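# Set blue and pale green plates side by side

## Task

Move the blue plate and the pale green plate close to the table's centre so both rest flat and face up, next to each other with their rims in contact; at the end neither hand may be touching either plate.

## Robot and tools

Robot: two arms, left_arm and right_arm, each ending in a five-part robotic hand with index, middle and ring fingers plus a thumb. right_arm carries a right hand and left_arm a mirrored left hand. Base positions in the scene frame: left_arm at (-0.026, +0.273, 0) m, quat_wxyz (+1.000, 0, 0, -0.007); right_arm at (+0.039, -0.254, 0) m, quat_wxyz (+1.000, 0, 0, +0.023). A camera stand sits behind the arms.

Frames: the scene frame has its origin at table-top height, midway between the nominal bases, +z up, +x out over the table, and left_arm on the +y side (image left/right does not follow these names). The table and the fixed camera use the scene frame. Each arm's reported hand positions, targets, velocities and wrist-camera poses use that arm's own base frame. Motion offsets use the axes of the current Hand target. Hand point axes (right hand): +z runs along straight fingers toward the tips, +y points out of the palm face, +x crosses the palm away from the thumb. On the left hand +x points toward the thumb instead. The palm face is at y = -0.062 m; straight fingertips end about 0.139 m beyond the knuckles (knuckles at z = -0.017 m). A rigid mast near the wrist on the palm side (x +0.05 to +0.10, z -0.16 to -0.11, reaching y = +0.06 m; x sign flips on the left hand) can strike objects. Fingertips carry rubber caps; the rest is hard plastic.

execute_actions(actions, cameras): actions is a list of actions; each action is a list of 1 to 15 rows, one row per 1/30 s step; if fewer than 15 rows are given, the final row is repeated to fill 15. Every action lasts 0.5 s. Each row is a single flat list of 48 numbers, all in [-1, 1], covering both arms even if one stays still:
1-6: left_arm dx, dy, dz, rx, ry, rz.
7-22: the left hand's 16 hinge goals.
23-24: left current_limit, speed.
25-30: right_arm dx, dy, dz, rx, ry, rz.
31-46: the right hand's 16 hinge goals.
47-48: right current_limit, speed.
Hinge goal order per hand: index_mcp, index_abd, index_pip, index_dip, thumb_cmc, thumb_axl, thumb_mcp, thumb_ipl, middle_mcp, middle_abd, middle_pip, middle_dip, ring_mcp, ring_abd, ring_pip, ring_dip. The same order applies in all hand result lists.

Arm numbers are offsets, not poses: each row gives a displacement from the Hand target that held when the action began (not from the previous row), in that target's own axes. 1.0 equals 0.6 m of travel or 180 degrees; rx, ry, rz form one rotation vector. Sending the same offset again moves further. All zeros re-requests the current target. Orientation is clipped each step to within 40 degrees of the measured one; the reported Hand target is the clipped command and the base for the next offsets. The hand often stops short of its target (friction, weight, elbow sag, more when loaded); waiting will not fix it, so command the missing distance, aiming a bit high when lifting. Tiny moves may not start. To stop pressing on something, set the target back beyond the hand point. A wrist near the waist axis can cause big arm swings.

Hand numbers are absolute goals scaled between each hinge's stops (degrees at +1 / -1; straight value): finger _mcp bends at the knuckle (+128, -18; -0.75), _abd swings sideways away from the thumb (+60, -60; +0.00), _pip (+108, -29; -0.58), _dip (+117, -21; -0.70); thumb_cmc brings the thumb across in front of the palm (+120, -20; -0.71), thumb_axl rotates it about its own line (+140, -27; -0.68), thumb_mcp (+109, -69; -0.23) and thumb_ipl (+108, -77; -0.17) bend it. A 0 is a real goal; to keep a hand unchanged resend its hand_goal, hand_current_limit and hand_speed. current_limit maps -1..+1 to 0..550 mA (floor 11 mA); very low values may not lift a finger. speed sets goal travel at (speed + 1) / 2 of 8.5 rad/s. Defaults are current_limit +0.4, speed -0.6; values persist until changed. A finger presses only when its goal lies past the object surface.

cameras: names to return (cam_high 896x504, cam_left_wrist 672x504, cam_right_wrist 672x504), ["all"], or []; omitted or null gives all only when actions is empty. An unknown name invalidates the call.

Results: end_effector_position (m) and end_effector_quat_wxyz per arm in its base frame (may be off by a few cm), Hand target, joint positions, velocities (possibly just 'within noise'), joint torques (include arm weight; numbers 3 and 4 wrap at ±28 N m), step readings of position, motor temperatures, and per hand: hand_goal, hand_measured, hand_current_ma, hand_state (moving, goal, blocked, overload), hand_current_limit, hand_speed.

zoom_image(camera, region): enlarges [x0, y0, x1, y1] pixels (at most 504 by 504) of the newest image from that camera.

finished_scene(scene): closes the current scene, given its number; irreversible. Call only when the plates are placed and both hands are clear.

Avoid: dropping plates or releasing them while moving, slamming, hard pushes, hitting fixed or heavy things, any contact or squeeze between the two arms or hands, and letting anything leave the table. A motor at 495 mA or more for 5 s shuts off for 10 s; arm motors reaching 100 °C make that arm collapse (MOTOR HOT warns at 85 °C). Holding loads, stretched arms and pushing into unreachable poses heat motors. Objects may occasionally be nudged by outside disturbances.

Each tool is called after "Call:" by a JSON object that holds its "method" and its "body", one argument or row to a line.

## Session

Call:
{"method": "execute_actions", "body": {
  "actions": []
}}

Scene clock: 0.00 s.
left_arm: end_effector_position=(+0.2206, +0.2236, +0.2861) hand_goal=(-0.754, +0.000, -0.576, -0.696, -0.714, -0.678, -0.226, -0.168, -0.754, +0.000, -0.576, -0.696, -0.754, +0.000, -0.576, -0.696) hand_measured=(-0.754, +0.000, -0.576, -0.696, -0.714, -0.678, -0.226, -0.168, -0.754, +0.000, -0.576, -0.696, -0.754, +0.000, -0.576, -0.696) hand_current_ma=(+0, +0, +0, +0, +0, +0, +0, +0, +0, +0, +0, +0, +0, +0, +0, +0) hand_state=(goal, goal, goal, goal, goal, goal, goal, goal, goal, goal, goal, goal, goal, goal, goal, goal) hand_current_limit=0.40 hand_speed=-0.60 end_effector_quat_wxyz=(+0.205, -0.264, +0.716, +0.613) | right_arm: end_effector_position=(+0.4464, -0.2119, +0.2737) hand_goal=(-0.754, +0.000, -0.576, -0.696, -0.714, -0.678, -0.226, -0.168, -0.754, +0.000, -0.576, -0.696, -0.754, +0.000, -0.576, -0.696) hand_measured=(-0.754, +0.000, -0.576, -0.696, -0.714, -0.678, -0.226, -0.168, -0.754, +0.000, -0.576, -0.696, -0.754, +0.000, -0.576, -0.696) hand_current_ma=(+0, +0, +0, +0, +0, +0, +0, +0, +0, +0, +0, +0, +0, +0, +0, +0) hand_state=(goal, goal, goal, goal, goal, goal, goal, goal, goal, goal, goal, goal, goal, goal, goal, goal) hand_current_limit=0.40 hand_speed=-0.60 end_effector_quat_wxyz=(+0.364, +0.530, +0.384, +0.663)
Joint positions: left_arm=[0.155 1.122 0.637 -0.451 -1.363 -1.601] | right_arm=[-0.562 1.558 0.453 1.291 -0.68 0.559]
Joint velocities: left_arm=[-0.015 0.005 -0.002 0.002 0.022 -0.154] | right_arm=[within noise]
Joint torques (N m): no reading
Motor temperatures (°C): left_arm=[30 30 33 32 32 35] | right_arm=[33 27 35 31 30 27]
Heat: left arm: hottest wrist roll 35 °C; right arm: hottest elbow 35 °C.
Hand target: left_arm +0.2252, +0.2243, +0.2938; +0.214, -0.272, +0.712, +0.611 | right_arm +0.4490, -0.2135, +0.2779; +0.367, +0.525, +0.385, +0.665

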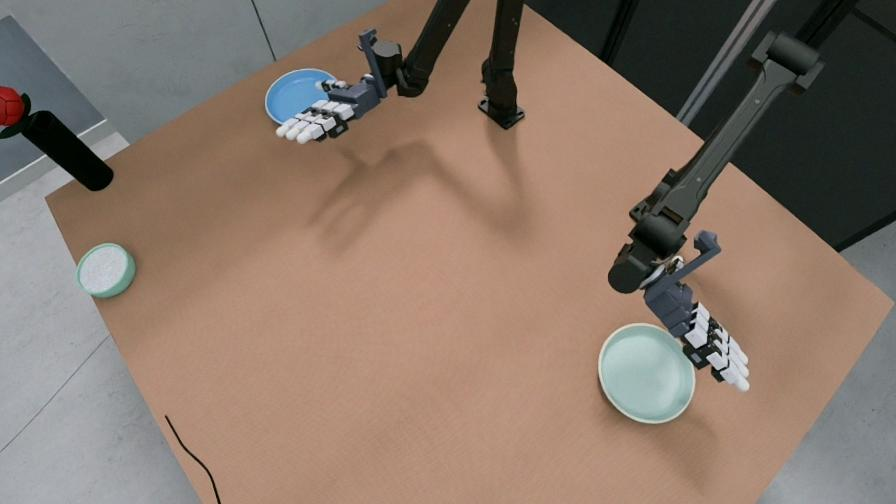

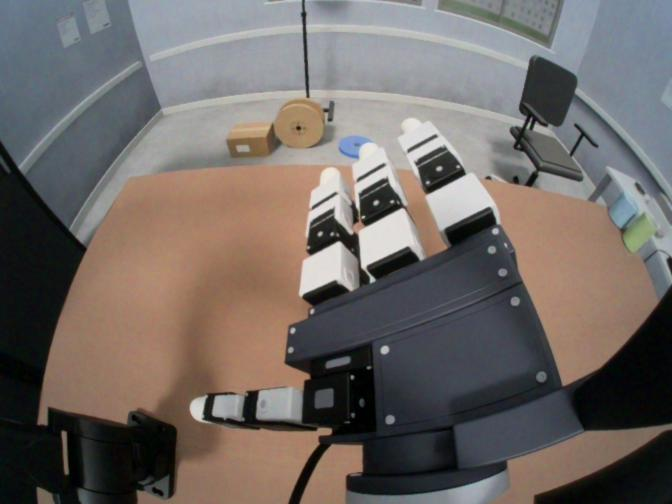

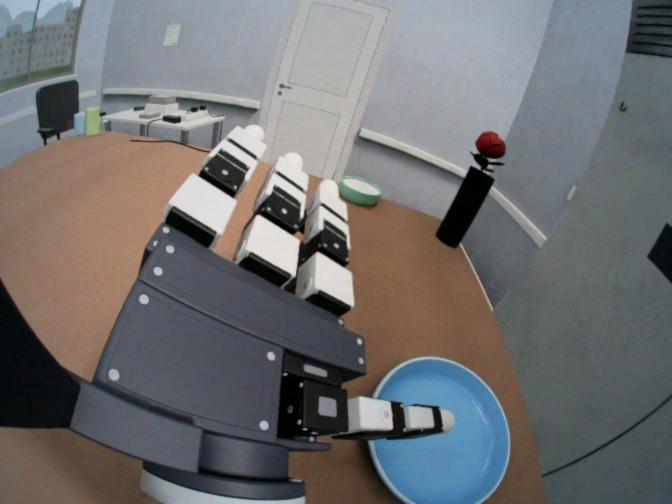

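Call:
{"method": "execute_actions", "body": {
  "actions": [
    [[0,0,0,0,0,0,-0.754,0,-0.576,-0.696,-0.714,-0.678,-0.226,-0.168,-0.754,0,-0.576,-0.696,-0.754,0,-0.576,-0.696,0.4,-0.6,-0.0305,0.0733,-0.012,0,0,0,-0.754,0,-0.576,-0.696,-0.714,-0.678,-0.226,-0.168,-0.754,0,-0.576,-0.696,-0.754,0,-0.576,-0.696,0.4,-0.6]],
    [[0,0,0,0,0,0,-0.754,0,-0.576,-0.696,-0.714,-0.678,-0.226,-0.168,-0.754,0,-0.576,-0.696,-0.754,0,-0.576,-0.696,0.4,-0.6,-0.0305,0.0733,-0.012,0,0,0,-0.754,0,-0.576,-0.696,-0.714,-0.678,-0.226,-0.168,-0.754,0,-0.576,-0.696,-0.754,0,-0.576,-0.696,0.4,-0.6]],
    [[0,0,0,0,0,0,-0.754,0,-0.576,-0.696,-0.714,-0.678,-0.226,-0.168,-0.754,0,-0.576,-0.696,-0.754,0,-0.576,-0.696,0.4,-0.6,-0.0305,0.0733,-0.012,0,0,0,-0.754,0,-0.576,-0.696,-0.714,-0.678,-0.226,-0.168,-0.754,0,-0.576,-0.696,-0.754,0,-0.576,-0.696,0.4,-0.6]],
    [[0,0,0,0,0,0,-0.754,0,-0.576,-0.696,-0.714,-0.678,-0.226,-0.168,-0.754,0,-0.576,-0.696,-0.754,0,-0.576,-0.696,0.4,-0.6,-0.0305,0.0733,-0.012,0,0,0,-0.754,0,-0.576,-0.696,-0.714,-0.678,-0.226,-0.168,-0.754,0,-0.576,-0.696,-0.754,0,-0.576,-0.696,0.4,-0.6]]
  ],
  "cameras": ["cam_high","cam_right_wrist"]
}}

Scene clock: 6.87 s.
left_arm: end_effector_position=(+0.2206, +0.2236, +0.2861) hand_goal=(-0.754, +0.000, -0.576, -0.696, -0.714, -0.678, -0.226, -0.168, -0.754, +0.000, -0.576, -0.696, -0.754, +0.000, -0.576, -0.696) hand_measured=(-0.760, +0.000, -0.576, -0.696, -0.720, -0.678, -0.226, -0.168, -0.760, +0.000, -0.576, -0.696, -0.760, +0.000, -0.576, -0.696) hand_current_ma=(-6, +0, +0, +0, -5, +0, +0, +0, -6, +0, +0, +0, -6, +0, +0, +0) hand_state=(goal, goal, goal, goal, goal, goal, goal, goal, goal, goal, goal, goal, goal, goal, goal, goal) hand_current_limit=0.40 hand_speed=-0.60 end_effector_quat_wxyz=(+0.205, -0.264, +0.716, +0.613) | right_arm: end_effector_position=(+0.4139, -0.3546, +0.3798) hand_goal=(-0.754, +0.000, -0.576, -0.696, -0.714, -0.678, -0.226, -0.168, -0.754, +0.000, -0.576, -0.696, -0.754, +0.000, -0.576, -0.696) hand_measured=(-0.764, +0.000, -0.576, -0.696, -0.722, -0.678, -0.226, -0.168, -0.764, +0.000, -0.576, -0.696, -0.764, +0.000, -0.576, -0.696) hand_current_ma=(-30, +0, -1, +0, -22, +1, +0, +1, -26, +0, -1, +0, -28, +0, -1, +0) hand_state=(goal, goal, goal, goal, goal, goal, goal, goal, goal, goal, goal, goal, goal, goal, goal, goal) hand_current_limit=0.40 hand_speed=-0.60 end_effector_quat_wxyz=(+0.361, +0.536, +0.380, +0.662)
Joint positions: left_arm=[0.155 1.122 0.637 -0.451 -1.363 -1.601] | right_arm=[-0.91 1.427 0.735 0.954 -1.013 0.678]
Joint torques (N m): left_arm=[-0.38 -6.42 9.85 0.77 -1.32 0.04] | right_arm=[0.62 -12.4 10.39 1.37 0.1 -0.05]
Heat: left arm: hottest wrist roll 35 °C; right arm: hottest elbow 35 °C.
Hand target: left_arm +0.2252, +0.2243, +0.2938; +0.214, -0.272, +0.712, +0.611 | right_arm +0.4190, -0.3588, +0.4009; +0.367, +0.525, +0.385, +0.665
Off the commanded pose: left_arm 0.009 m, 1 deg | right_arm 0.022 m, 2 deg.
Step readings (end_effector_position of left_arm | right_arm):
0: (+0.2206, +0.2236, +0.2861) | (+0.4464, -0.2119, +0.2737)
1: (+0.2206, +0.2236, +0.2861) | (+0.4464, -0.2116, +0.2736)
2: (+0.2206, +0.2236, +0.2861) | (+0.4464, -0.2109, +0.2731)
4: (+0.2206, +0.2236, +0.2861) | (+0.4454, -0.2136, +0.2725)
8: (+0.2206, +0.2236, +0.2861) | (+0.4366, -0.2340, +0.2827)
15: (+0.2206, +0.2236, +0.2861) | (+0.4343, -0.2452, +0.2966)
16: (+0.2206, +0.2236, +0.2861) | (+0.4347, -0.2448, +0.2958)
17: (+0.2206, +0.2236, +0.2861) | (+0.4353, -0.2452, +0.2951)
19: (+0.2206, +0.2236, +0.2861) | (+0.4365, -0.2485, +0.2958)
23: (+0.2206, +0.2236, +0.2861) | (+0.4301, -0.2694, +0.3115)
30: (+0.2206, +0.2236, +0.2861) | (+0.4270, -0.2811, +0.3259)
31: (+0.2206, +0.2236, +0.2861) | (+0.4274, -0.2808, +0.3252)
32: (+0.2206, +0.2236, +0.2861) | (+0.4281, -0.2812, +0.3247)
34: (+0.2206, +0.2236, +0.2861) | (+0.4296, -0.2848, +0.3252)
38: (+0.2206, +0.2236, +0.2861) | (+0.4243, -0.3059, +0.3393)
45: (+0.2206, +0.2236, +0.2861) | (+0.4204, -0.3179, +0.3523)
46: (+0.2206, +0.2236, +0.2861) | (+0.4207, -0.3176, +0.3519)
47: (+0.2206, +0.2236, +0.2861) | (+0.4214, -0.3177, +0.3517)
49: (+0.2206, +0.2236, +0.2861) | (+0.4226, -0.3212, +0.3539)
53: (+0.2206, +0.2236, +0.2861) | (+0.4177, -0.3418, +0.3703)
60: (+0.2206, +0.2236, +0.2861) | (+0.4136, -0.3544, +0.3807)
Images, in order (width x height): cam_high 896x504, cam_right_wrist 672x504.

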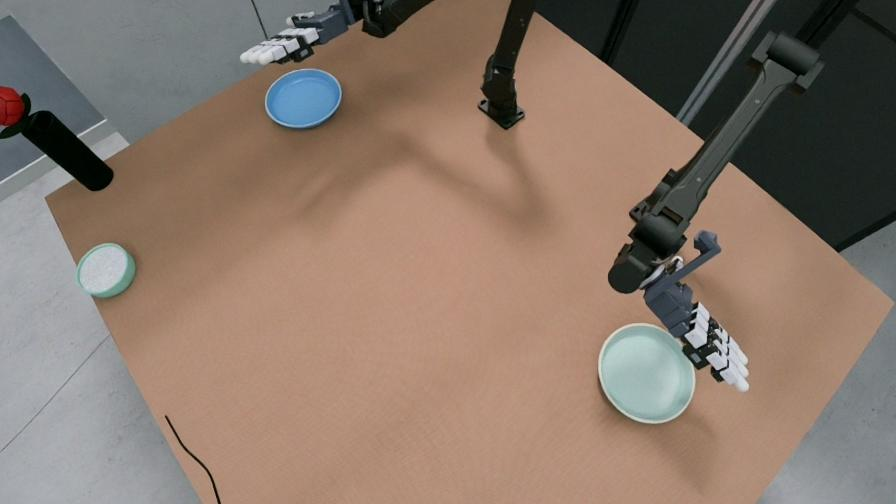

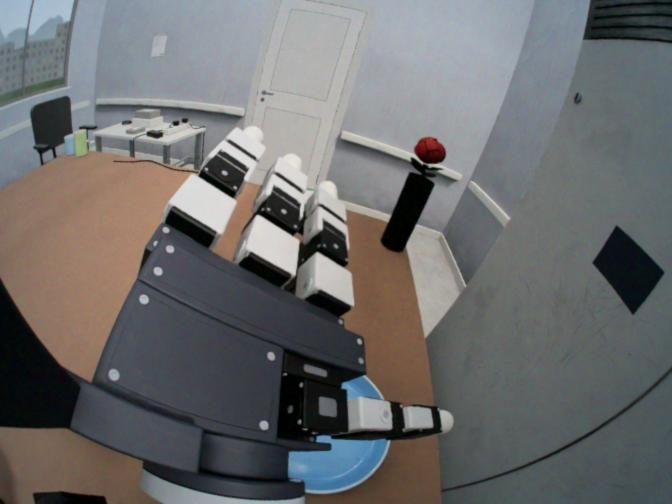

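Call:
{"method": "execute_actions", "body": {
  "actions": [
    [[0,0,0,0,0,0,-0.754,0,-0.576,-0.696,-0.714,-0.678,-0.226,-0.168,-0.754,0,-0.576,-0.696,-0.754,0,-0.576,-0.696,0.4,-0.6,0,0,0,0.0466,-0.0844,0.0488,-0.754,0,-0.576,-0.696,-0.714,-0.678,-0.226,-0.168,-0.754,0,-0.576,-0.696,-0.754,0,-0.576,-0.696,0.4,-0.6]],
    [[0,0,0,0,0,0,-0.754,0,-0.576,-0.696,-0.714,-0.678,-0.226,-0.168,-0.754,0,-0.576,-0.696,-0.754,0,-0.576,-0.696,0.4,-0.6,0,0,0,0.0466,-0.0844,0.0488,-0.754,0,-0.576,-0.696,-0.714,-0.678,-0.226,-0.168,-0.754,0,-0.576,-0.696,-0.754,0,-0.576,-0.696,0.4,-0.6]],
    [[0,0,0,0,0,0,-0.754,0,-0.576,-0.696,-0.714,-0.678,-0.226,-0.168,-0.754,0,-0.576,-0.696,-0.754,0,-0.576,-0.696,0.4,-0.6,0,0,0,0.0466,-0.0844,0.0488,-0.754,0,-0.576,-0.696,-0.714,-0.678,-0.226,-0.168,-0.754,0,-0.576,-0.696,-0.754,0,-0.576,-0.696,0.4,-0.6]],
    [[0,0,0,0,0,0,-0.754,0,-0.576,-0.696,-0.714,-0.678,-0.226,-0.168,-0.754,0,-0.576,-0.696,-0.754,0,-0.576,-0.696,0.4,-0.6,0,0,0,0.0466,-0.0844,0.0488,-0.754,0,-0.576,-0.696,-0.714,-0.678,-0.226,-0.168,-0.754,0,-0.576,-0.696,-0.754,0,-0.576,-0.696,0.4,-0.6]],
    [[0,0,0,0,0,0,-0.754,0,-0.576,-0.696,-0.714,-0.678,-0.226,-0.168,-0.754,0,-0.576,-0.696,-0.754,0,-0.576,-0.696,0.4,-0.6,0,0,0,0.0466,-0.0844,0.0488,-0.754,0,-0.576,-0.696,-0.714,-0.678,-0.226,-0.168,-0.754,0,-0.576,-0.696,-0.754,0,-0.576,-0.696,0.4,-0.6]],
    [[0,0,0,0,0,0,-0.754,0,-0.576,-0.696,-0.714,-0.678,-0.226,-0.168,-0.754,0,-0.576,-0.696,-0.754,0,-0.576,-0.696,0.4,-0.6,0,0,0,0.0466,-0.0844,0.0488,-0.754,0,-0.576,-0.696,-0.714,-0.678,-0.226,-0.168,-0.754,0,-0.576,-0.696,-0.754,0,-0.576,-0.696,0.4,-0.6]]
  ],
  "cameras": ["cam_high","cam_right_wrist"]
}}

Scene clock: 11.07 s.
left_arm: end_effector_position=(+0.2206, +0.2236, +0.2861) hand_goal=(-0.754, +0.000, -0.576, -0.696, -0.714, -0.678, -0.226, -0.168, -0.754, +0.000, -0.576, -0.696, -0.754, +0.000, -0.576, -0.696) hand_measured=(-0.760, +0.000, -0.576, -0.696, -0.720, -0.678, -0.226, -0.168, -0.760, +0.000, -0.576, -0.696, -0.760, +0.000, -0.576, -0.696) hand_current_ma=(-6, +0, +0, +0, -5, +0, +0, +0, -6, +0, +0, +0, -6, +0, +0, +0) hand_state=(goal, goal, goal, goal, goal, goal, goal, goal, goal, goal, goal, goal, goal, goal, goal, goal) hand_current_limit=0.40 hand_speed=-0.60 end_effector_quat_wxyz=(+0.205, -0.264, +0.716, +0.613) | right_arm: end_effector_position=(+0.4109, -0.3552, +0.3931) hand_goal=(-0.754, +0.000, -0.576, -0.696, -0.714, -0.678, -0.226, -0.168, -0.754, +0.000, -0.576, -0.696, -0.754, +0.000, -0.576, -0.696) hand_measured=(-0.756, -0.002, -0.576, -0.696, -0.720, -0.678, -0.222, -0.168, -0.756, -0.002, -0.576, -0.696, -0.756, -0.002, -0.576, -0.696) hand_current_ma=(-5, -2, -1, +0, -12, +1, +10, +1, -5, -2, -1, +0, -5, -2, -1, +0) hand_state=(goal, goal, goal, goal, goal, goal, goal, goal, goal, goal, goal, goal, goal, goal, goal, goal) hand_current_limit=0.40 hand_speed=-0.60 end_effector_quat_wxyz=(+0.070, +0.995, +0.013, +0.074)
Joint positions: left_arm=[0.155 1.122 0.637 -0.451 -1.363 -1.601] | right_arm=[-0.544 1.592 1.909 -1.688 0.04 0.997]
Joint torques (N m): left_arm=[-0.26 -6.83 9.91 0.77 -1.34 0.03] | right_arm=[0.79 -13.74 11.38 0.36 0.21 0.03]
Heat: left arm: hottest elbow 35 °C; right arm: hottest elbow 36 °C.
Hand target: left_arm +0.2252, +0.2243, +0.2938; +0.214, -0.272, +0.712, +0.611 | right_arm +0.4190, -0.3588, +0.4008; +0.000, +1.000, +0.000, +0.000
Off the commanded pose: left_arm 0.009 m, 1 deg | right_arm 0.012 m, 12 deg.
joint sent to its limit (right arm) — joint 4 (wrist pitch), lower limit. The joint targets are off in orientation, not in position.
Step readings (end_effector_position of left_arm | right_arm):
0: (+0.2206, +0.2236, +0.2861) | (+0.4139, -0.3547, +0.3798)
1: (+0.2206, +0.2236, +0.2861) | (+0.4141, -0.3551, +0.3792)
2: (+0.2206, +0.2236, +0.2861) | (+0.4144, -0.3590, +0.3764)
4: (+0.2206, +0.2236, +0.2861) | (+0.4162, -0.3672, +0.3680)
8: (+0.2206, +0.2236, +0.2861) | (+0.4116, -0.3647, +0.3709)
15: (+0.2206, +0.2236, +0.2861) | (+0.4098, -0.3540, +0.3811)
16: (+0.2206, +0.2236, +0.2861) | (+0.4105, -0.3555, +0.3796)
17: (+0.2206, +0.2236, +0.2861) | (+0.4105, -0.3596, +0.3751)
19: (+0.2206, +0.2236, +0.2861) | (+0.4095, -0.3663, +0.3616)
23: (+0.2206, +0.2236, +0.2861) | (+0.4065, -0.3609, +0.3522)
30: (+0.2206, +0.2236, +0.2861) | (+0.4121, -0.3549, +0.3762)
31: (+0.2206, +0.2236, +0.2861) | (+0.4116, -0.3561, +0.3773)
32: (+0.2206, +0.2236, +0.2861) | (+0.4095, -0.3589, +0.3754)
34: (+0.2206, +0.2236, +0.2861) | (+0.4040, -0.3630, +0.3701)
38: (+0.2206, +0.2236, +0.2861) | (+0.4033, -0.3559, +0.3760)
45: (+0.2206, +0.2236, +0.2861) | (+0.4104, -0.3500, +0.3975)
46: (+0.2206, +0.2236, +0.2861) | (+0.4096, -0.3512, +0.3968)
47: (+0.2206, +0.2236, +0.2861) | (+0.4067, -0.3534, +0.3942)
49: (+0.2206, +0.2236, +0.2861) | (+0.4008, -0.3576, +0.3879)
53: (+0.2206, +0.2236, +0.2861) | (+0.4073, -0.3572, +0.3878)
60: (+0.2206, +0.2236, +0.2861) | (+0.4136, -0.3523, +0.3873)
61: (+0.2206, +0.2236, +0.2861) | (+0.4124, -0.3530, +0.3875)
62: (+0.2206, +0.2236, +0.2861) | (+0.4087, -0.3540, +0.3874)
64: (+0.2206, +0.2236, +0.2861) | (+0.4028, -0.3561, +0.3910)
68: (+0.2206, +0.2236, +0.2861) | (+0.4096, -0.3586, +0.4007)
75: (+0.2206, +0.2236, +0.2861) | (+0.4144, -0.3545, +0.3891)
76: (+0.2206, +0.2236, +0.2861) | (+0.4138, -0.3546, +0.3883)
77: (+0.2206, +0.2236, +0.2861) | (+0.4114, -0.3555, +0.3884)
79: (+0.2206, +0.2236, +0.2861) | (+0.4083, -0.3574, +0.3930)
83: (+0.2206, +0.2236, +0.2861) | (+0.4112, -0.3601, +0.3988)
90: (+0.2206, +0.2236, +0.2861) | (+0.4120, -0.3552, +0.3910)
Images, in order (width x height): cam_high 896x504, cam_right_wrist 672x504.

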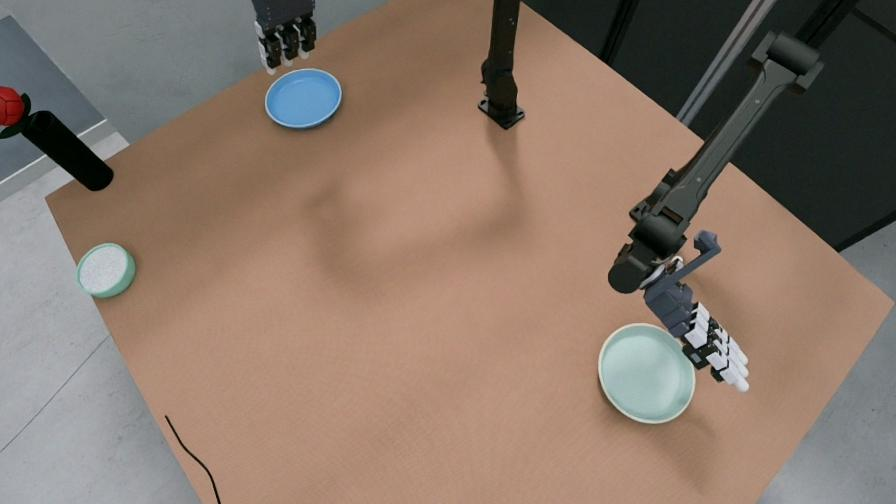

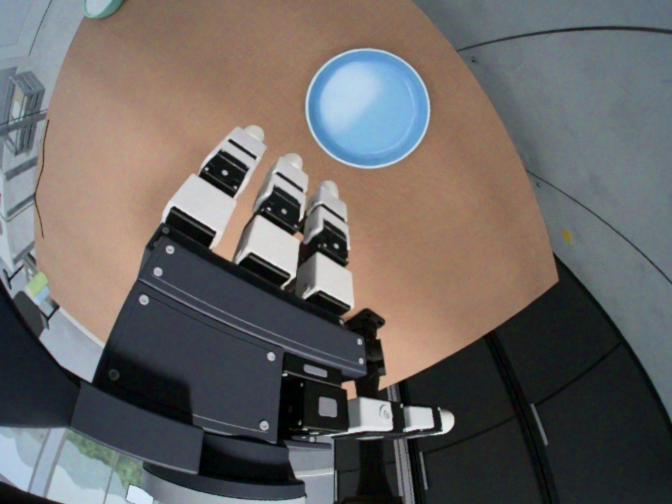

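Call:
{"method": "execute_actions", "body": {
  "actions": [
    [[-0.012,0.0122,0.042,0,0,0,-0.754,0,-0.576,-0.696,-0.714,-0.678,-0.226,-0.168,-0.754,0,-0.576,-0.696,-0.754,0,-0.576,-0.696,0.4,-0.6,-0.0343,0.0724,0.0336,0,0,0,-0.754,0,-0.576,-0.696,-0.714,-0.678,-0.226,-0.168,-0.754,0,-0.576,-0.696,-0.754,0,-0.576,-0.696,0.4,-0.6]],
    [[-0.012,0.0122,0.042,0,0,0,-0.754,0,-0.576,-0.696,-0.714,-0.678,-0.226,-0.168,-0.754,0,-0.576,-0.696,-0.754,0,-0.576,-0.696,0.4,-0.6,-0.0343,0.0724,0.0336,0,0,0,-0.754,0,-0.576,-0.696,-0.714,-0.678,-0.226,-0.168,-0.754,0,-0.576,-0.696,-0.754,0,-0.576,-0.696,0.4,-0.6]],
    [[-0.012,0.0122,0.042,0,0,0,-0.754,0,-0.576,-0.696,-0.714,-0.678,-0.226,-0.168,-0.754,0,-0.576,-0.696,-0.754,0,-0.576,-0.696,0.4,-0.6,-0.0343,0.0724,0.0336,0,0,0,-0.754,0,-0.576,-0.696,-0.714,-0.678,-0.226,-0.168,-0.754,0,-0.576,-0.696,-0.754,0,-0.576,-0.696,0.4,-0.6]],
    [[-0.012,0.0122,0.042,0,0,0,-0.754,0,-0.576,-0.696,-0.714,-0.678,-0.226,-0.168,-0.754,0,-0.576,-0.696,-0.754,0,-0.576,-0.696,0.4,-0.6,-0.0343,0.0724,0.0336,0,0,0,-0.754,0,-0.576,-0.696,-0.714,-0.678,-0.226,-0.168,-0.754,0,-0.576,-0.696,-0.754,0,-0.576,-0.696,0.4,-0.6]],
    [[-0.012,0.0122,0.042,0,0,0,-0.754,0,-0.576,-0.696,-0.714,-0.678,-0.226,-0.168,-0.754,0,-0.576,-0.696,-0.754,0,-0.576,-0.696,0.4,-0.6,-0.0343,0.0724,0.0336,0,0,0,-0.754,0,-0.576,-0.696,-0.714,-0.678,-0.226,-0.168,-0.754,0,-0.576,-0.696,-0.754,0,-0.576,-0.696,0.4,-0.6]]
  ],
  "cameras": ["all"]
}}

Scene clock: 15.43 s.
left_arm: end_effector_position=(+0.2162, +0.3486, +0.3079) hand_goal=(-0.754, +0.000, -0.576, -0.696, -0.714, -0.678, -0.226, -0.168, -0.754, +0.000, -0.576, -0.696, -0.754, +0.000, -0.576, -0.696) hand_measured=(-0.762, +0.000, -0.576, -0.696, -0.720, -0.678, -0.226, -0.168, -0.762, +0.000, -0.576, -0.696, -0.762, +0.000, -0.576, -0.696) hand_current_ma=(-9, +0, +0, +0, -6, +0, +0, +0, -9, +0, +0, +0, -9, +0, +0, +0) hand_state=(goal, goal, goal, goal, goal, goal, goal, goal, goal, goal, goal, goal, goal, goal, goal, goal) hand_current_limit=0.40 hand_speed=-0.60 end_effector_quat_wxyz=(+0.200, -0.263, +0.723, +0.607) | right_arm: end_effector_position=(+0.3046, -0.5687, +0.2957) hand_goal=(-0.754, +0.000, -0.576, -0.696, -0.714, -0.678, -0.226, -0.168, -0.754, +0.000, -0.576, -0.696, -0.754, +0.000, -0.576, -0.696) hand_measured=(-0.756, -0.002, -0.576, -0.696, -0.716, -0.678, -0.222, -0.168, -0.754, -0.002, -0.576, -0.696, -0.754, -0.002, -0.576, -0.696) hand_current_ma=(-2, -2, -1, +0, -5, +1, +10, +1, -1, -2, -1, +0, -1, -2, -1, +0) hand_state=(goal, goal, goal, goal, goal, goal, goal, goal, goal, goal, goal, goal, goal, goal, goal, goal) hand_current_limit=0.40 hand_speed=-0.60 end_effector_quat_wxyz=(+0.023, +1.000, -0.006, +0.011)
Joint positions: left_arm=[0.53 1.175 0.651 0.153 -1.041 -0.993] | right_arm=[-0.972 1.863 2.037 -1.693 0.008 0.611]
Joint torques (N m): left_arm=[-0.21 -6.89 12.51 1.91 -0.52 0.11] | right_arm=[1.08 -18.02 11.32 0.1 0.12 -0.13]
Heat: left arm: hottest elbow 35 °C; right arm: hottest elbow 37 °C.
Hand target: left_arm +0.2254, +0.3570, +0.3238; +0.214, -0.272, +0.712, +0.611 | right_arm +0.3160, -0.5760, +0.3003; +0.000, +1.000, +0.000, +0.000
Off the commanded pose: left_arm 0.020 m, 2 deg | right_arm 0.014 m, 3 deg.
joint sent to its limit (right arm) — joint 4 (wrist pitch), lower limit. The joint targets are off in orientation, not in position.
Step readings (end_effector_position of left_arm | right_arm):
0: (+0.2206, +0.2236, +0.2861) | (+0.4109, -0.3552, +0.3931)
1: (+0.2207, +0.2237, +0.2861) | (+0.4109, -0.3552, +0.3931)
2: (+0.2214, +0.2250, +0.2856) | (+0.4105, -0.3559, +0.3927)
4: (+0.2233, +0.2298, +0.2841) | (+0.4088, -0.3600, +0.3911)
8: (+0.2207, +0.2417, +0.2863) | (+0.3949, -0.3817, +0.3857)
15: (+0.2243, +0.2477, +0.2917) | (+0.3851, -0.4011, +0.3752)
16: (+0.2251, +0.2481, +0.2922) | (+0.3858, -0.4010, +0.3746)
17: (+0.2261, +0.2503, +0.2923) | (+0.3861, -0.4019, +0.3739)
19: (+0.2282, +0.2560, +0.2919) | (+0.3860, -0.4049, +0.3716)
23: (+0.2237, +0.2689, +0.2955) | (+0.3757, -0.4224, +0.3637)
30: (+0.2255, +0.2749, +0.3017) | (+0.3644, -0.4419, +0.3507)
31: (+0.2259, +0.2752, +0.3020) | (+0.3648, -0.4421, +0.3502)
32: (+0.2267, +0.2773, +0.3019) | (+0.3648, -0.4432, +0.3498)
34: (+0.2287, +0.2828, +0.3019) | (+0.3657, -0.4471, +0.3496)
38: (+0.2222, +0.2949, +0.3054) | (+0.3566, -0.4648, +0.3453)
45: (+0.2215, +0.3000, +0.3098) | (+0.3431, -0.4834, +0.3317)
46: (+0.2218, +0.3003, +0.3102) | (+0.3435, -0.4838, +0.3310)
47: (+0.2225, +0.3023, +0.3102) | (+0.3438, -0.4849, +0.3307)
49: (+0.2246, +0.3076, +0.3092) | (+0.3454, -0.4899, +0.3307)
53: (+0.2189, +0.3195, +0.3076) | (+0.3380, -0.5072, +0.3267)
60: (+0.2181, +0.3244, +0.3074) | (+0.3227, -0.5251, +0.3121)
61: (+0.2183, +0.3246, +0.3076) | (+0.3230, -0.5256, +0.3116)
62: (+0.2189, +0.3264, +0.3073) | (+0.3233, -0.5271, +0.3113)
64: (+0.2209, +0.3315, +0.3066) | (+0.3254, -0.5331, +0.3122)
68: (+0.2165, +0.3434, +0.3062) | (+0.3193, -0.5502, +0.3088)
75: (+0.2156, +0.3483, +0.3068) | (+0.3028, -0.5672, +0.2936)

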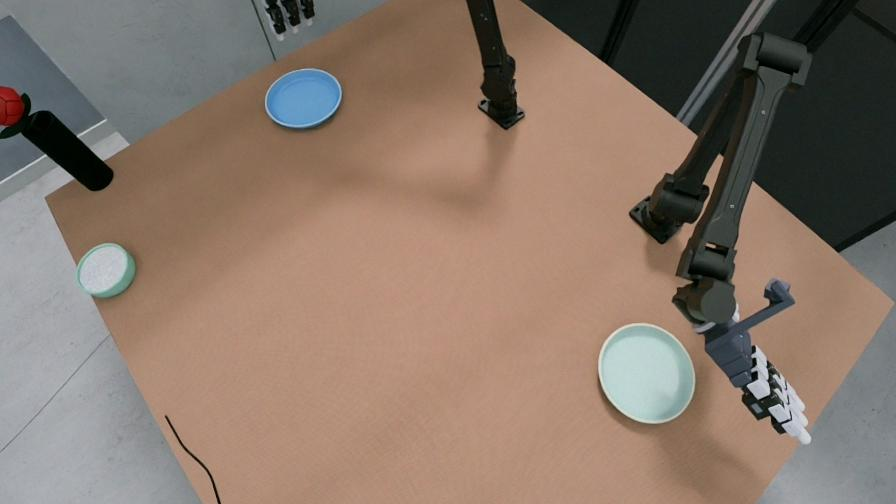

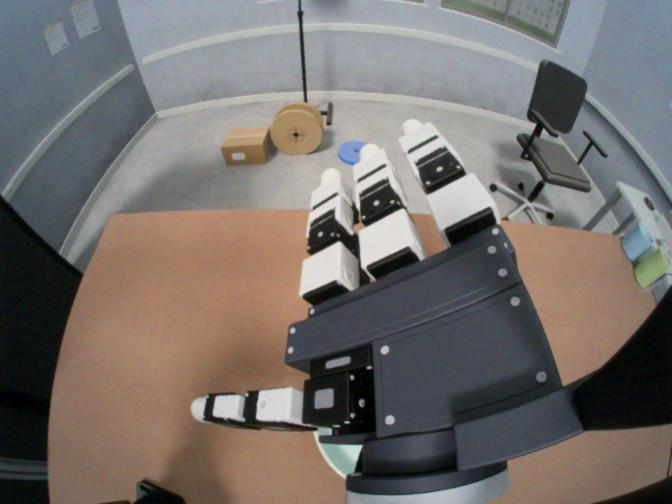

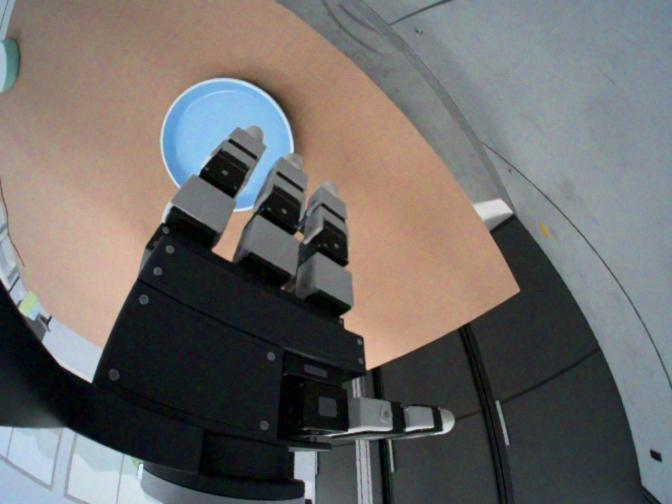

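Call:
{"method": "execute_actions", "body": {
  "actions": [
    [[0,0,0,0.0862,0.0302,0.0384,-0.754,0,-0.576,-0.696,-0.714,-0.678,-0.226,-0.168,-0.754,0,-0.576,-0.696,-0.754,0,-0.576,-0.696,0.4,-0.6,0,0,0.067,0,0,0,-0.754,0,-0.576,-0.696,-0.714,-0.678,-0.226,-0.168,-0.754,0,-0.576,-0.696,-0.754,0,-0.576,-0.696,0.4,-0.6]],
    [[0,0,0,0.0862,0.0302,0.0384,-0.754,0,-0.576,-0.696,-0.714,-0.678,-0.226,-0.168,-0.754,0,-0.576,-0.696,-0.754,0,-0.576,-0.696,0.4,-0.6,0,0,0.067,0,0,0,-0.754,0,-0.576,-0.696,-0.714,-0.678,-0.226,-0.168,-0.754,0,-0.576,-0.696,-0.754,0,-0.576,-0.696,0.4,-0.6]],
    [[0,0,0,0.0862,0.0302,0.0384,-0.754,0,-0.576,-0.696,-0.714,-0.678,-0.226,-0.168,-0.754,0,-0.576,-0.696,-0.754,0,-0.576,-0.696,0.4,-0.6,0,0,0.05,0,0,0,-0.754,0,-0.576,-0.696,-0.714,-0.678,-0.226,-0.168,-0.754,0,-0.576,-0.696,-0.754,0,-0.576,-0.696,0.4,-0.6]],
    [[0,0,0,0.0862,0.0302,0.0384,-0.754,0,-0.576,-0.696,-0.714,-0.678,-0.226,-0.168,-0.754,0,-0.576,-0.696,-0.754,0,-0.576,-0.696,0.4,-0.6,0,0,0,0,0,0,-0.754,0,-0.576,-0.696,-0.714,-0.678,-0.226,-0.168,-0.754,0,-0.576,-0.696,-0.754,0,-0.576,-0.696,0.4,-0.6]],
    [[0,0,0,0.0862,0.0302,0.0384,-0.754,0,-0.576,-0.696,-0.714,-0.678,-0.226,-0.168,-0.754,0,-0.576,-0.696,-0.754,0,-0.576,-0.696,0.4,-0.6,0,0,0,0,0,0,-0.754,0,-0.576,-0.696,-0.714,-0.678,-0.226,-0.168,-0.754,0,-0.576,-0.696,-0.754,0,-0.576,-0.696,0.4,-0.6]]
  ],
  "cameras": ["all"]
}}

Scene clock: 20.20 s.
left_arm: end_effector_position=(+0.2201, +0.3489, +0.3090) hand_goal=(-0.754, +0.000, -0.576, -0.696, -0.714, -0.678, -0.226, -0.168, -0.754, +0.000, -0.576, -0.696, -0.754, +0.000, -0.576, -0.696) hand_measured=(-0.754, +0.000, -0.576, -0.696, -0.716, -0.678, -0.224, -0.168, -0.754, +0.000, -0.576, -0.696, -0.754, +0.000, -0.576, -0.696) hand_current_ma=(+0, +0, +0, +0, -2, +0, +2, +0, +0, +0, +0, +0, +0, +0, +0, +0) hand_state=(goal, goal, goal, goal, goal, goal, goal, goal, goal, goal, goal, goal, goal, goal, goal, goal) hand_current_limit=0.40 hand_speed=-0.60 end_effector_quat_wxyz=(+0.000, -0.001, +1.000, +0.008) | right_arm: end_effector_position=(+0.3097, -0.5748, +0.2043) hand_goal=(-0.754, +0.000, -0.576, -0.696, -0.714, -0.678, -0.226, -0.168, -0.754, +0.000, -0.576, -0.696, -0.754, +0.000, -0.576, -0.696) hand_measured=(-0.754, -0.002, -0.576, -0.696, -0.716, -0.678, -0.222, -0.168, -0.754, -0.002, -0.576, -0.696, -0.754, -0.002, -0.576, -0.696) hand_current_ma=(-1, -2, -1, +0, -5, +1, +10, +1, -1, -2, -1, +0, -1, -2, -1, +0) hand_state=(goal, goal, goal, goal, goal, goal, goal, goal, goal, goal, goal, goal, goal, goal, goal, goal) hand_current_limit=0.40 hand_speed=-0.60 end_effector_quat_wxyz=(+0.006, +1.000, -0.006, +0.002)
Joint positions: left_arm=[0.823 1.275 1.387 -1.672 -0.011 -0.751] | right_arm=[-0.972 1.899 1.857 -1.517 0.003 0.611]
Joint torques (N m): left_arm=[-0.38 -8.47 12.03 -0.35 -0.17 0.01] | right_arm=[0.91 -18.96 7.53 1.06 -0.02 -0.11]
Heat: left arm: hottest elbow 36 °C; right arm: hottest elbow 37 °C.
Hand target: left_arm +0.2256, +0.3570, +0.3238; +0.000, +0.000, +1.000, +0.000 | right_arm +0.3161, -0.5761, +0.1900; +0.000, +1.000, +0.000, +0.000
Off the commanded pose: left_arm 0.018 m, 1 deg | right_arm 0.016 m, 1 deg.
joint sent to its limit (left arm) — joint 4 (wrist pitch), lower limit. The joint targets still meet the commanded pose.
Step readings (end_effector_position of left_arm | right_arm):
0: (+0.2163, +0.3486, +0.3079) | (+0.3046, -0.5687, +0.2957)
1: (+0.2168, +0.3489, +0.3075) | (+0.3046, -0.5687, +0.2957)
2: (+0.2202, +0.3507, +0.3055) | (+0.3047, -0.5688, +0.2955)
4: (+0.2275, +0.3537, +0.2982) | (+0.3049, -0.5689, +0.2945)
8: (+0.2239, +0.3497, +0.2924) | (+0.3061, -0.5699, +0.2884)
15: (+0.2234, +0.3504, +0.3058) | (+0.3078, -0.5722, +0.2770)
16: (+0.2241, +0.3506, +0.3060) | (+0.3079, -0.5723, +0.2765)
17: (+0.2267, +0.3513, +0.3031) | (+0.3081, -0.5726, +0.2736)
19: (+0.2306, +0.3511, +0.2946) | (+0.3090, -0.5740, +0.2656)
23: (+0.2244, +0.3478, +0.2915) | (+0.3078, -0.5719, +0.2397)
30: (+0.2219, +0.3503, +0.3055) | (+0.3089, -0.5736, +0.2316)
31: (+0.2224, +0.3501, +0.3057) | (+0.3091, -0.5739, +0.2317)
32: (+0.2243, +0.3490, +0.3027) | (+0.3095, -0.5745, +0.2298)
34: (+0.2261, +0.3452, +0.2960) | (+0.3104, -0.5758, +0.2234)
38: (+0.2194, +0.3446, +0.3022) | (+0.3089, -0.5735, +0.2070)
45: (+0.2186, +0.3486, +0.3113) | (+0.3096, -0.5746, +0.2042)
46: (+0.2194, +0.3483, +0.3099) | (+0.3097, -0.5747, +0.2043)
47: (+0.2209, +0.3464, +0.3060) | (+0.3097, -0.5748, +0.2043)
49: (+0.2229, +0.3416, +0.2992) | (+0.3097, -0.5748, +0.2043)
53: (+0.2199, +0.3451, +0.3043) | (+0.3097, -0.5748, +0.2043)
60: (+0.2186, +0.3483, +0.3097) | (+0.3097, -0.5748, +0.2043)
61: (+0.2192, +0.3477, +0.3091) | (+0.3097, -0.5748, +0.2043)
62: (+0.2196, +0.3454, +0.3076) | (+0.3097, -0.5748, +0.2043)
64: (+0.2213, +0.3401, +0.3063) | (+0.3097, -0.5748, +0.2043)
68: (+0.2206, +0.3467, +0.3117) | (+0.3097, -0.5748, +0.2043)
75: (+0.2186, +0.3487, +0.3077) | (+0.3097, -0.5748, +0.2043)

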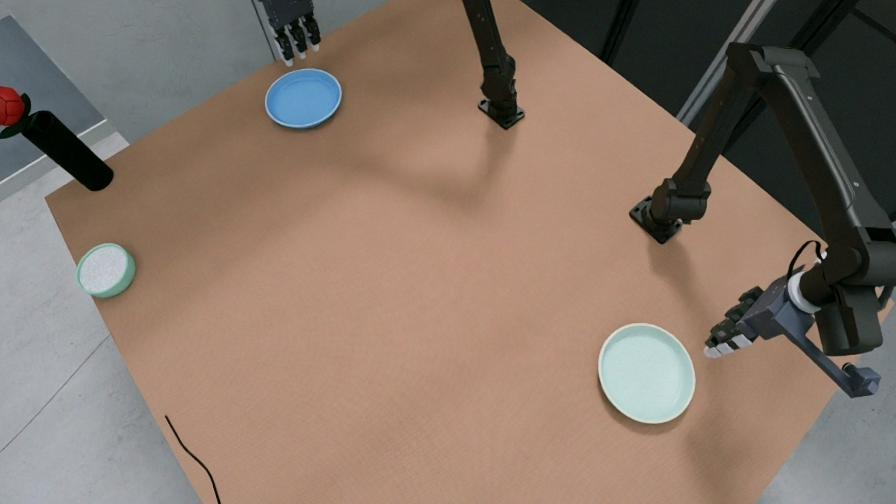

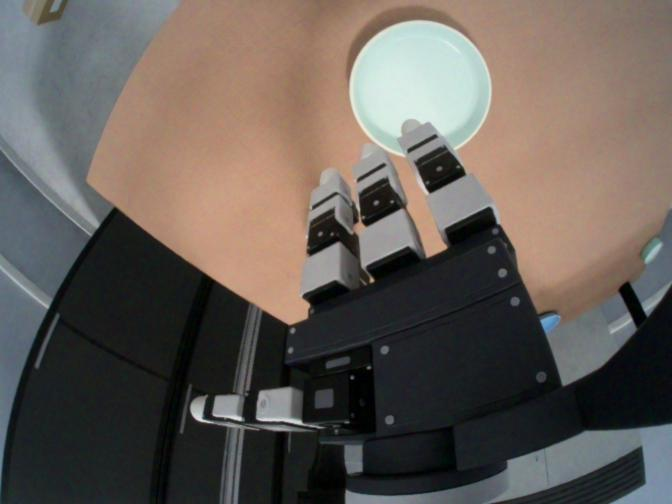

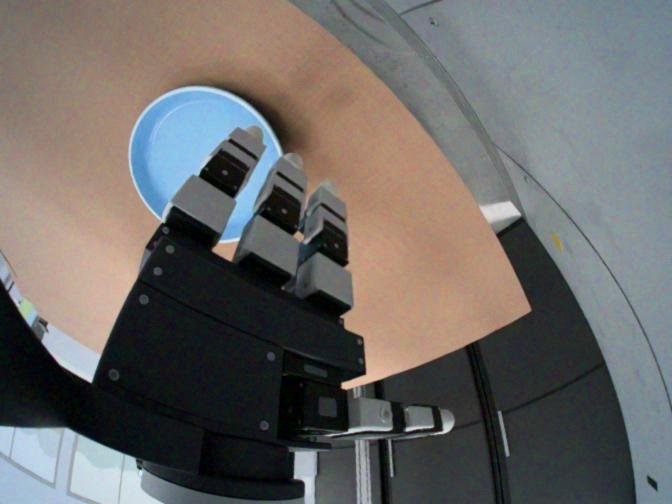

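Call:
{"method": "execute_actions", "body": {
  "actions": [
    [[-0.028,-0.017,0.056,0,0,0,-0.754,0,-0.576,-0.696,-0.714,-0.678,-0.226,-0.168,-0.754,0,-0.576,-0.696,-0.754,0,-0.576,-0.696,0.4,-0.6,0.04,-0.017,0,0,0,0,-0.754,0,-0.576,-0.696,-0.714,-0.678,-0.226,-0.168,-0.754,0,-0.576,-0.696,-0.754,0,-0.576,-0.696,0.4,-0.6]],
    [[-0.028,-0.017,0.056,0,0,0,-0.754,0,-0.576,-0.696,-0.714,-0.678,-0.226,-0.168,-0.754,0,-0.576,-0.696,-0.754,0,-0.576,-0.696,0.4,-0.6,0.04,-0.017,0,0,0,0,-0.754,0,-0.576,-0.696,-0.714,-0.678,-0.226,-0.168,-0.754,0,-0.576,-0.696,-0.754,0,-0.576,-0.696,0.4,-0.6]],
    [[-0.028,-0.017,0.056,0,0,0,-0.754,0,-0.576,-0.696,-0.714,-0.678,-0.226,-0.168,-0.754,0,-0.576,-0.696,-0.754,0,-0.576,-0.696,0.4,-0.6,0.037,-0.017,0,0,0,0,-0.754,0,-0.576,-0.696,-0.714,-0.678,-0.226,-0.168,-0.754,0,-0.576,-0.696,-0.754,0,-0.576,-0.696,0.4,-0.6]]
  ],
  "cameras": ["all"]
}}

Scene clock: 23.83 s.
left_arm: end_effector_position=(+0.2713, +0.3249, +0.2244) hand_goal=(-0.754, +0.000, -0.576, -0.696, -0.714, -0.678, -0.226, -0.168, -0.754, +0.000, -0.576, -0.696, -0.754, +0.000, -0.576, -0.696) hand_measured=(-0.754, +0.000, -0.576, -0.696, -0.716, -0.678, -0.224, -0.168, -0.754, +0.000, -0.576, -0.696, -0.754, +0.000, -0.576, -0.696) hand_current_ma=(+0, +0, +0, +0, -1, +0, +3, +0, +0, +0, +0, +0, +0, +0, +0, +0) hand_state=(goal, goal, goal, goal, goal, goal, goal, goal, goal, goal, goal, goal, goal, goal, goal, goal) hand_current_limit=0.40 hand_speed=-0.60 end_effector_quat_wxyz=(-0.002, +0.002, +1.000, -0.002) | right_arm: end_effector_position=(+0.3784, -0.5369, +0.1927) hand_goal=(-0.754, +0.000, -0.576, -0.696, -0.714, -0.678, -0.226, -0.168, -0.754, +0.000, -0.576, -0.696, -0.754, +0.000, -0.576, -0.696) hand_measured=(-0.754, -0.002, -0.576, -0.696, -0.716, -0.678, -0.222, -0.168, -0.754, -0.002, -0.576, -0.696, -0.754, -0.002, -0.576, -0.696) hand_current_ma=(-1, -2, -1, +0, -5, +1, +10, +1, -1, -2, -1, +0, -1, -2, -1, +0) hand_state=(goal, goal, goal, goal, goal, goal, goal, goal, goal, goal, goal, goal, goal, goal, goal, goal) hand_current_limit=0.40 hand_speed=-0.60 end_effector_quat_wxyz=(+0.002, +1.000, +0.004, +0.000)
Joint positions: left_arm=[0.686 1.338 1.227 -1.463 0 -0.881] | right_arm=[-0.844 1.939 1.888 -1.517 0.002 0.718]
Joint torques (N m): left_arm=[-0.91 -9.29 8.75 0.32 -0.27 -0.14] | right_arm=[0.5 -18.26 11.45 -0.1 0.04 0.07]
Heat: left arm: hottest elbow 36 °C; right arm: hottest elbow 37 °C.
Hand target: left_arm +0.2758, +0.3263, +0.2229; +0.000, +0.000, +1.000, +0.000 | right_arm +0.3862, -0.5455, +0.1899; +0.000, +1.000, +0.000, +0.000
Off the commanded pose: left_arm 0.005 m, 0 deg | right_arm 0.012 m, 1 deg.
Step readings (end_effector_position of left_arm | right_arm):
0: (+0.2202, +0.3489, +0.3090) | (+0.3097, -0.5748, +0.2043)
1: (+0.2202, +0.3489, +0.3090) | (+0.3097, -0.5748, +0.2043)
2: (+0.2203, +0.3487, +0.3089) | (+0.3110, -0.5740, +0.2043)
4: (+0.2226, +0.3488, +0.3083) | (+0.3135, -0.5724, +0.2043)
8: (+0.2329, +0.3465, +0.3021) | (+0.3230, -0.5663, +0.2043)
15: (+0.2373, +0.3452, +0.2926) | (+0.3363, -0.5579, +0.2042)
16: (+0.2374, +0.3451, +0.2925) | (+0.3366, -0.5576, +0.2040)
17: (+0.2389, +0.3449, +0.2907) | (+0.3370, -0.5572, +0.2037)
19: (+0.2421, +0.3445, +0.2838) | (+0.3391, -0.5554, +0.2025)
23: (+0.2492, +0.3361, +0.2638) | (+0.3442, -0.5517, +0.1973)
30: (+0.2547, +0.3348, +0.2581) | (+0.3544, -0.5452, +0.1896)
31: (+0.2547, +0.3347, +0.2578) | (+0.3552, -0.5447, +0.1894)
32: (+0.2562, +0.3345, +0.2564) | (+0.3559, -0.5443, +0.1895)
34: (+0.2595, +0.3342, +0.2505) | (+0.3596, -0.5436, +0.1905)
38: (+0.2662, +0.3264, +0.2323) | (+0.3676, -0.5423, +0.1934)
45: (+0.2714, +0.3248, +0.2244) | (+0.3778, -0.5371, +0.1940)

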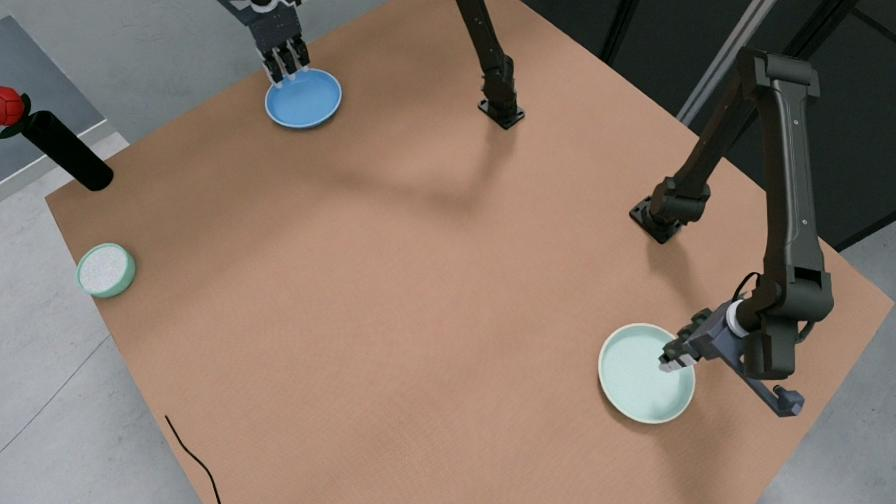

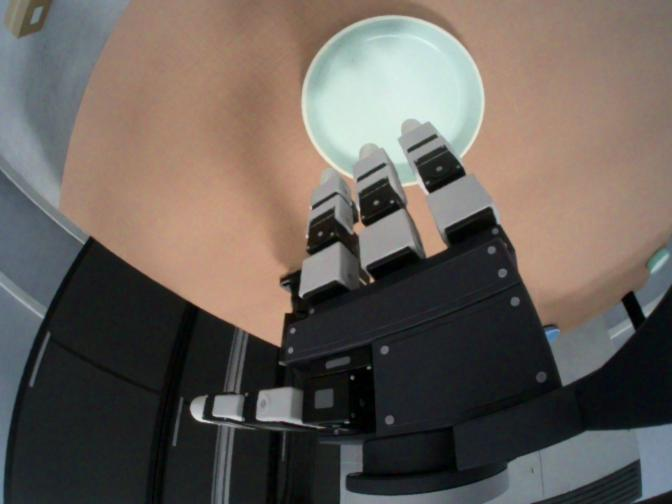

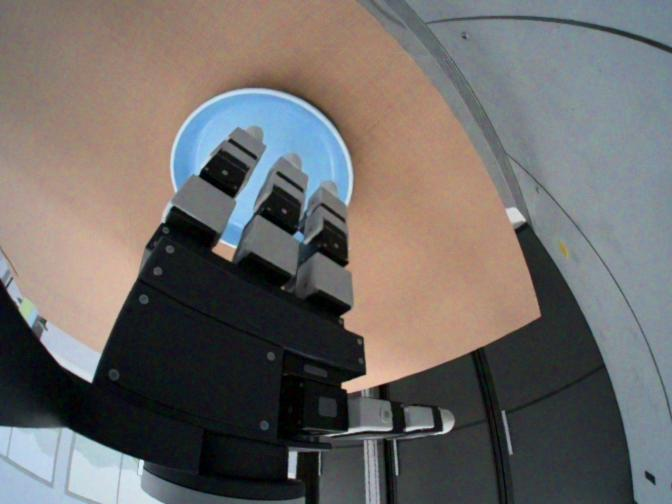

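Call:
{"method": "zoom_image", "body": {
  "camera": "cam_high",
  "region": [220, 20, 380, 140]
}}

Call:
{"method": "zoom_image", "body": {
  "camera": "cam_high",
  "region": [560, 280, 760, 440]
}}

Scaled by 3.150 from the camera's 896x504 image, which has a finer 1280x720 frame.

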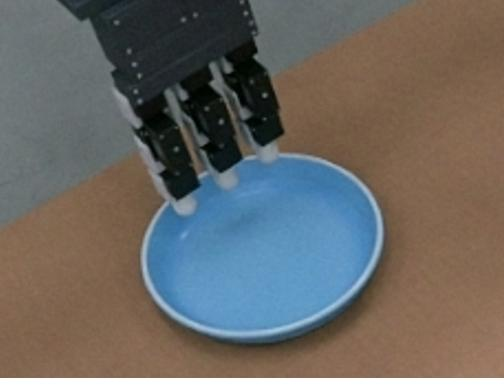

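Scaled by 2.520 from the camera's 896x504 image, which has a finer 1280x720 frame.

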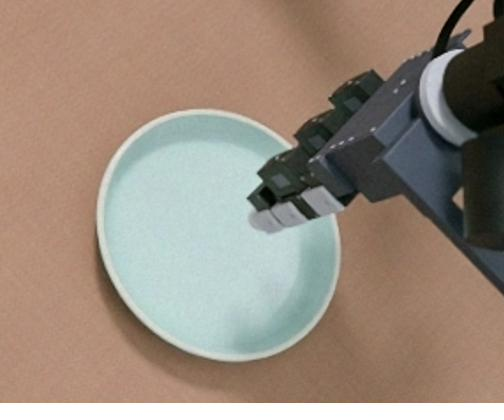

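Call:
{"method": "execute_actions", "body": {
  "actions": [
    [[-0.0375,0,0.05,0,0,0,-0.754,0,-0.576,-0.696,-0.714,-0.678,-0.226,-0.168,-0.754,0,-0.576,-0.696,-0.754,0,-0.576,-0.696,0.4,-0.6,0,0,0.035,0,0,0,-0.754,0,-0.576,-0.696,-0.714,-0.678,-0.226,-0.168,-0.754,0,-0.576,-0.696,-0.754,0,-0.576,-0.696,0.4,-0.6]],
    [[-0.0375,0,0.05,0,0,0,-0.754,0,-0.576,-0.696,-0.714,-0.678,-0.226,-0.168,-0.754,0,-0.576,-0.696,-0.754,0,-0.576,-0.696,0.4,-0.6,0,0,0.03,0,0,0,-0.754,0,-0.576,-0.696,-0.714,-0.678,-0.226,-0.168,-0.754,0,-0.576,-0.696,-0.754,0,-0.576,-0.696,0.4,-0.6]]
  ],
  "cameras": ["all"]
}}

Call:
{"method": "zoom_image", "body": {
  "camera": "cam_high",
  "region": [220, 20, 380, 140]
}}

Call:
{"method": "zoom_image", "body": {
  "camera": "cam_high",
  "region": [560, 280, 760, 440]
}}

Scene clock: 26.87 s.
left_arm: end_effector_position=(+0.3156, +0.3254, +0.1636) hand_goal=(-0.754, +0.000, -0.576, -0.696, -0.714, -0.678, -0.226, -0.168, -0.754, +0.000, -0.576, -0.696, -0.754, +0.000, -0.576, -0.696) hand_measured=(-0.754, +0.000, -0.576, -0.696, -0.716, -0.678, -0.224, -0.168, -0.754, +0.000, -0.576, -0.696, -0.754, +0.000, -0.576, -0.696) hand_current_ma=(+0, +0, +0, +0, -1, +0, +3, +0, +0, +0, +0, +0, +0, +0, +0, +0) hand_state=(goal, goal, goal, goal, goal, goal, goal, goal, goal, goal, goal, goal, goal, goal, goal, goal) hand_current_limit=0.40 hand_speed=-0.60 end_effector_quat_wxyz=(-0.003, +0.001, +1.000, -0.003) | right_arm: end_effector_position=(+0.3842, -0.5435, +0.1738) hand_goal=(-0.754, +0.000, -0.576, -0.696, -0.714, -0.678, -0.226, -0.168, -0.754, +0.000, -0.576, -0.696, -0.754, +0.000, -0.576, -0.696) hand_measured=(-0.754, -0.002, -0.576, -0.696, -0.716, -0.678, -0.222, -0.168, -0.754, -0.002, -0.576, -0.696, -0.754, -0.002, -0.576, -0.696) hand_current_ma=(-1, -2, -1, +0, -5, +1, +10, +1, -1, -2, -1, +0, -1, -2, -1, +0) hand_state=(goal, goal, goal, goal, goal, goal, goal, goal, goal, goal, goal, goal, goal, goal, goal, goal) hand_current_limit=0.40 hand_speed=-0.60 end_effector_quat_wxyz=(+0.010, +1.000, +0.004, +0.007)
Joint positions: left_arm=[0.62 1.463 1.191 -1.306 0.001 -0.948] | right_arm=[-0.844 1.953 1.857 -1.45 0.002 0.719]
Joint torques (N m): left_arm=[-1.03 -11.28 8.65 0.29 -0.32 -0.16] | right_arm=[0.44 -18.78 7.41 1.06 0.04 0.03]
Heat: left arm: hottest elbow 36 °C; right arm: hottest elbow 38 °C.
Hand target: left_arm +0.3207, +0.3263, +0.1630; +0.000, +0.000, +1.000, +0.000 | right_arm +0.3862, -0.5455, +0.1509; +0.000, +1.000, +0.000, +0.000
Off the commanded pose: left_arm 0.005 m, 0 deg | right_arm 0.023 m, 1 deg.
Step readings (end_effector_position of left_arm | right_arm):
0: (+0.2713, +0.3249, +0.2244) | (+0.3784, -0.5370, +0.1928)
1: (+0.2714, +0.3250, +0.2244) | (+0.3784, -0.5370, +0.1928)
2: (+0.2727, +0.3252, +0.2239) | (+0.3784, -0.5369, +0.1928)
4: (+0.2778, +0.3263, +0.2207) | (+0.3788, -0.5374, +0.1927)
8: (+0.2890, +0.3259, +0.2059) | (+0.3812, -0.5401, +0.1927)
15: (+0.2933, +0.3251, +0.1928) | (+0.3824, -0.5414, +0.1916)
16: (+0.2934, +0.3252, +0.1929) | (+0.3824, -0.5415, +0.1914)
17: (+0.2950, +0.3253, +0.1926) | (+0.3828, -0.5419, +0.1911)
19: (+0.3003, +0.3270, +0.1904) | (+0.3839, -0.5432, +0.1886)
23: (+0.3122, +0.3269, +0.1770) | (+0.3837, -0.5429, +0.1805)
30: (+0.3156, +0.3254, +0.1636) | (+0.3840, -0.5433, +0.1738)

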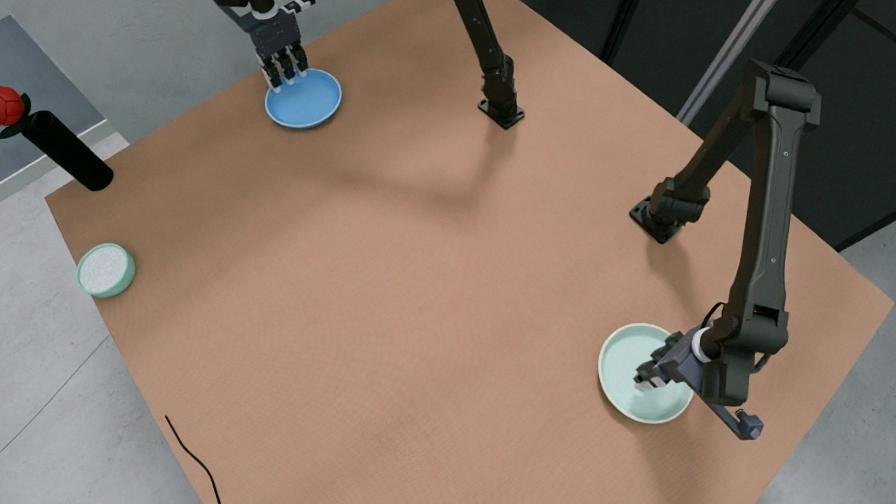

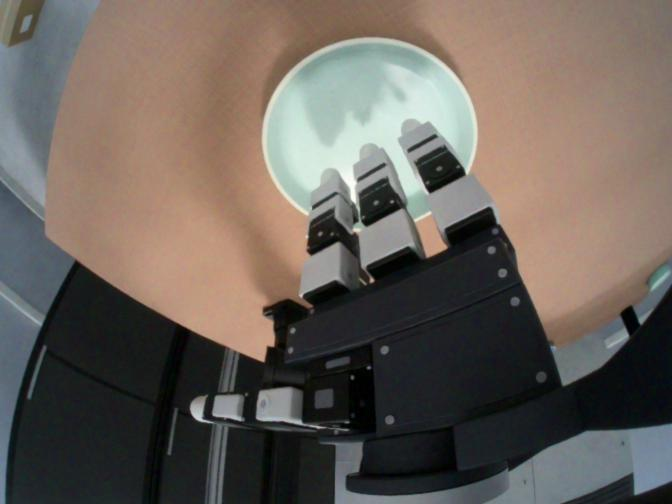

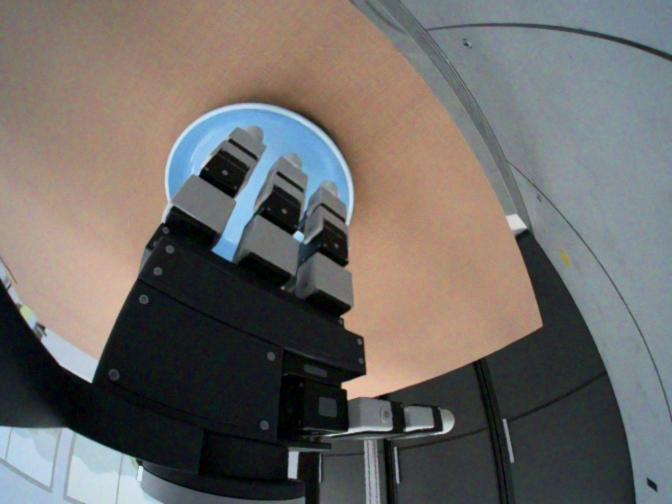

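Scaled by 3.150 from the camera's 896x504 image, which has a finer 1280x720 frame.

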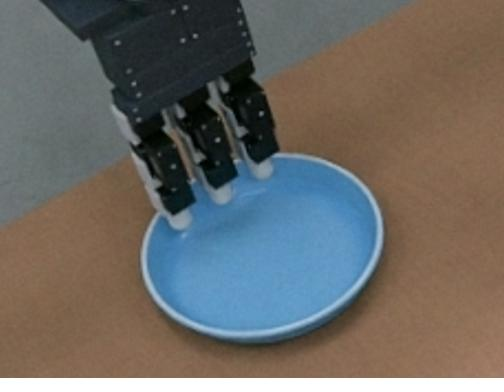

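Scaled by 2.520 from the camera's 896x504 image, which has a finer 1280x720 frame.

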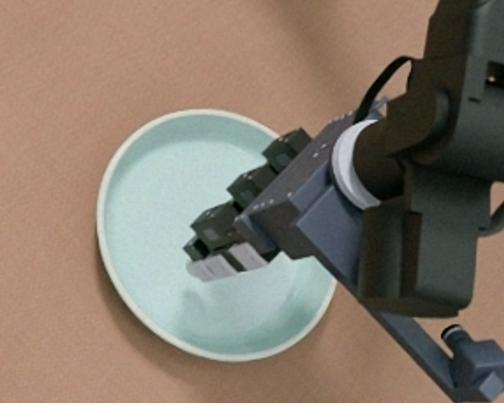

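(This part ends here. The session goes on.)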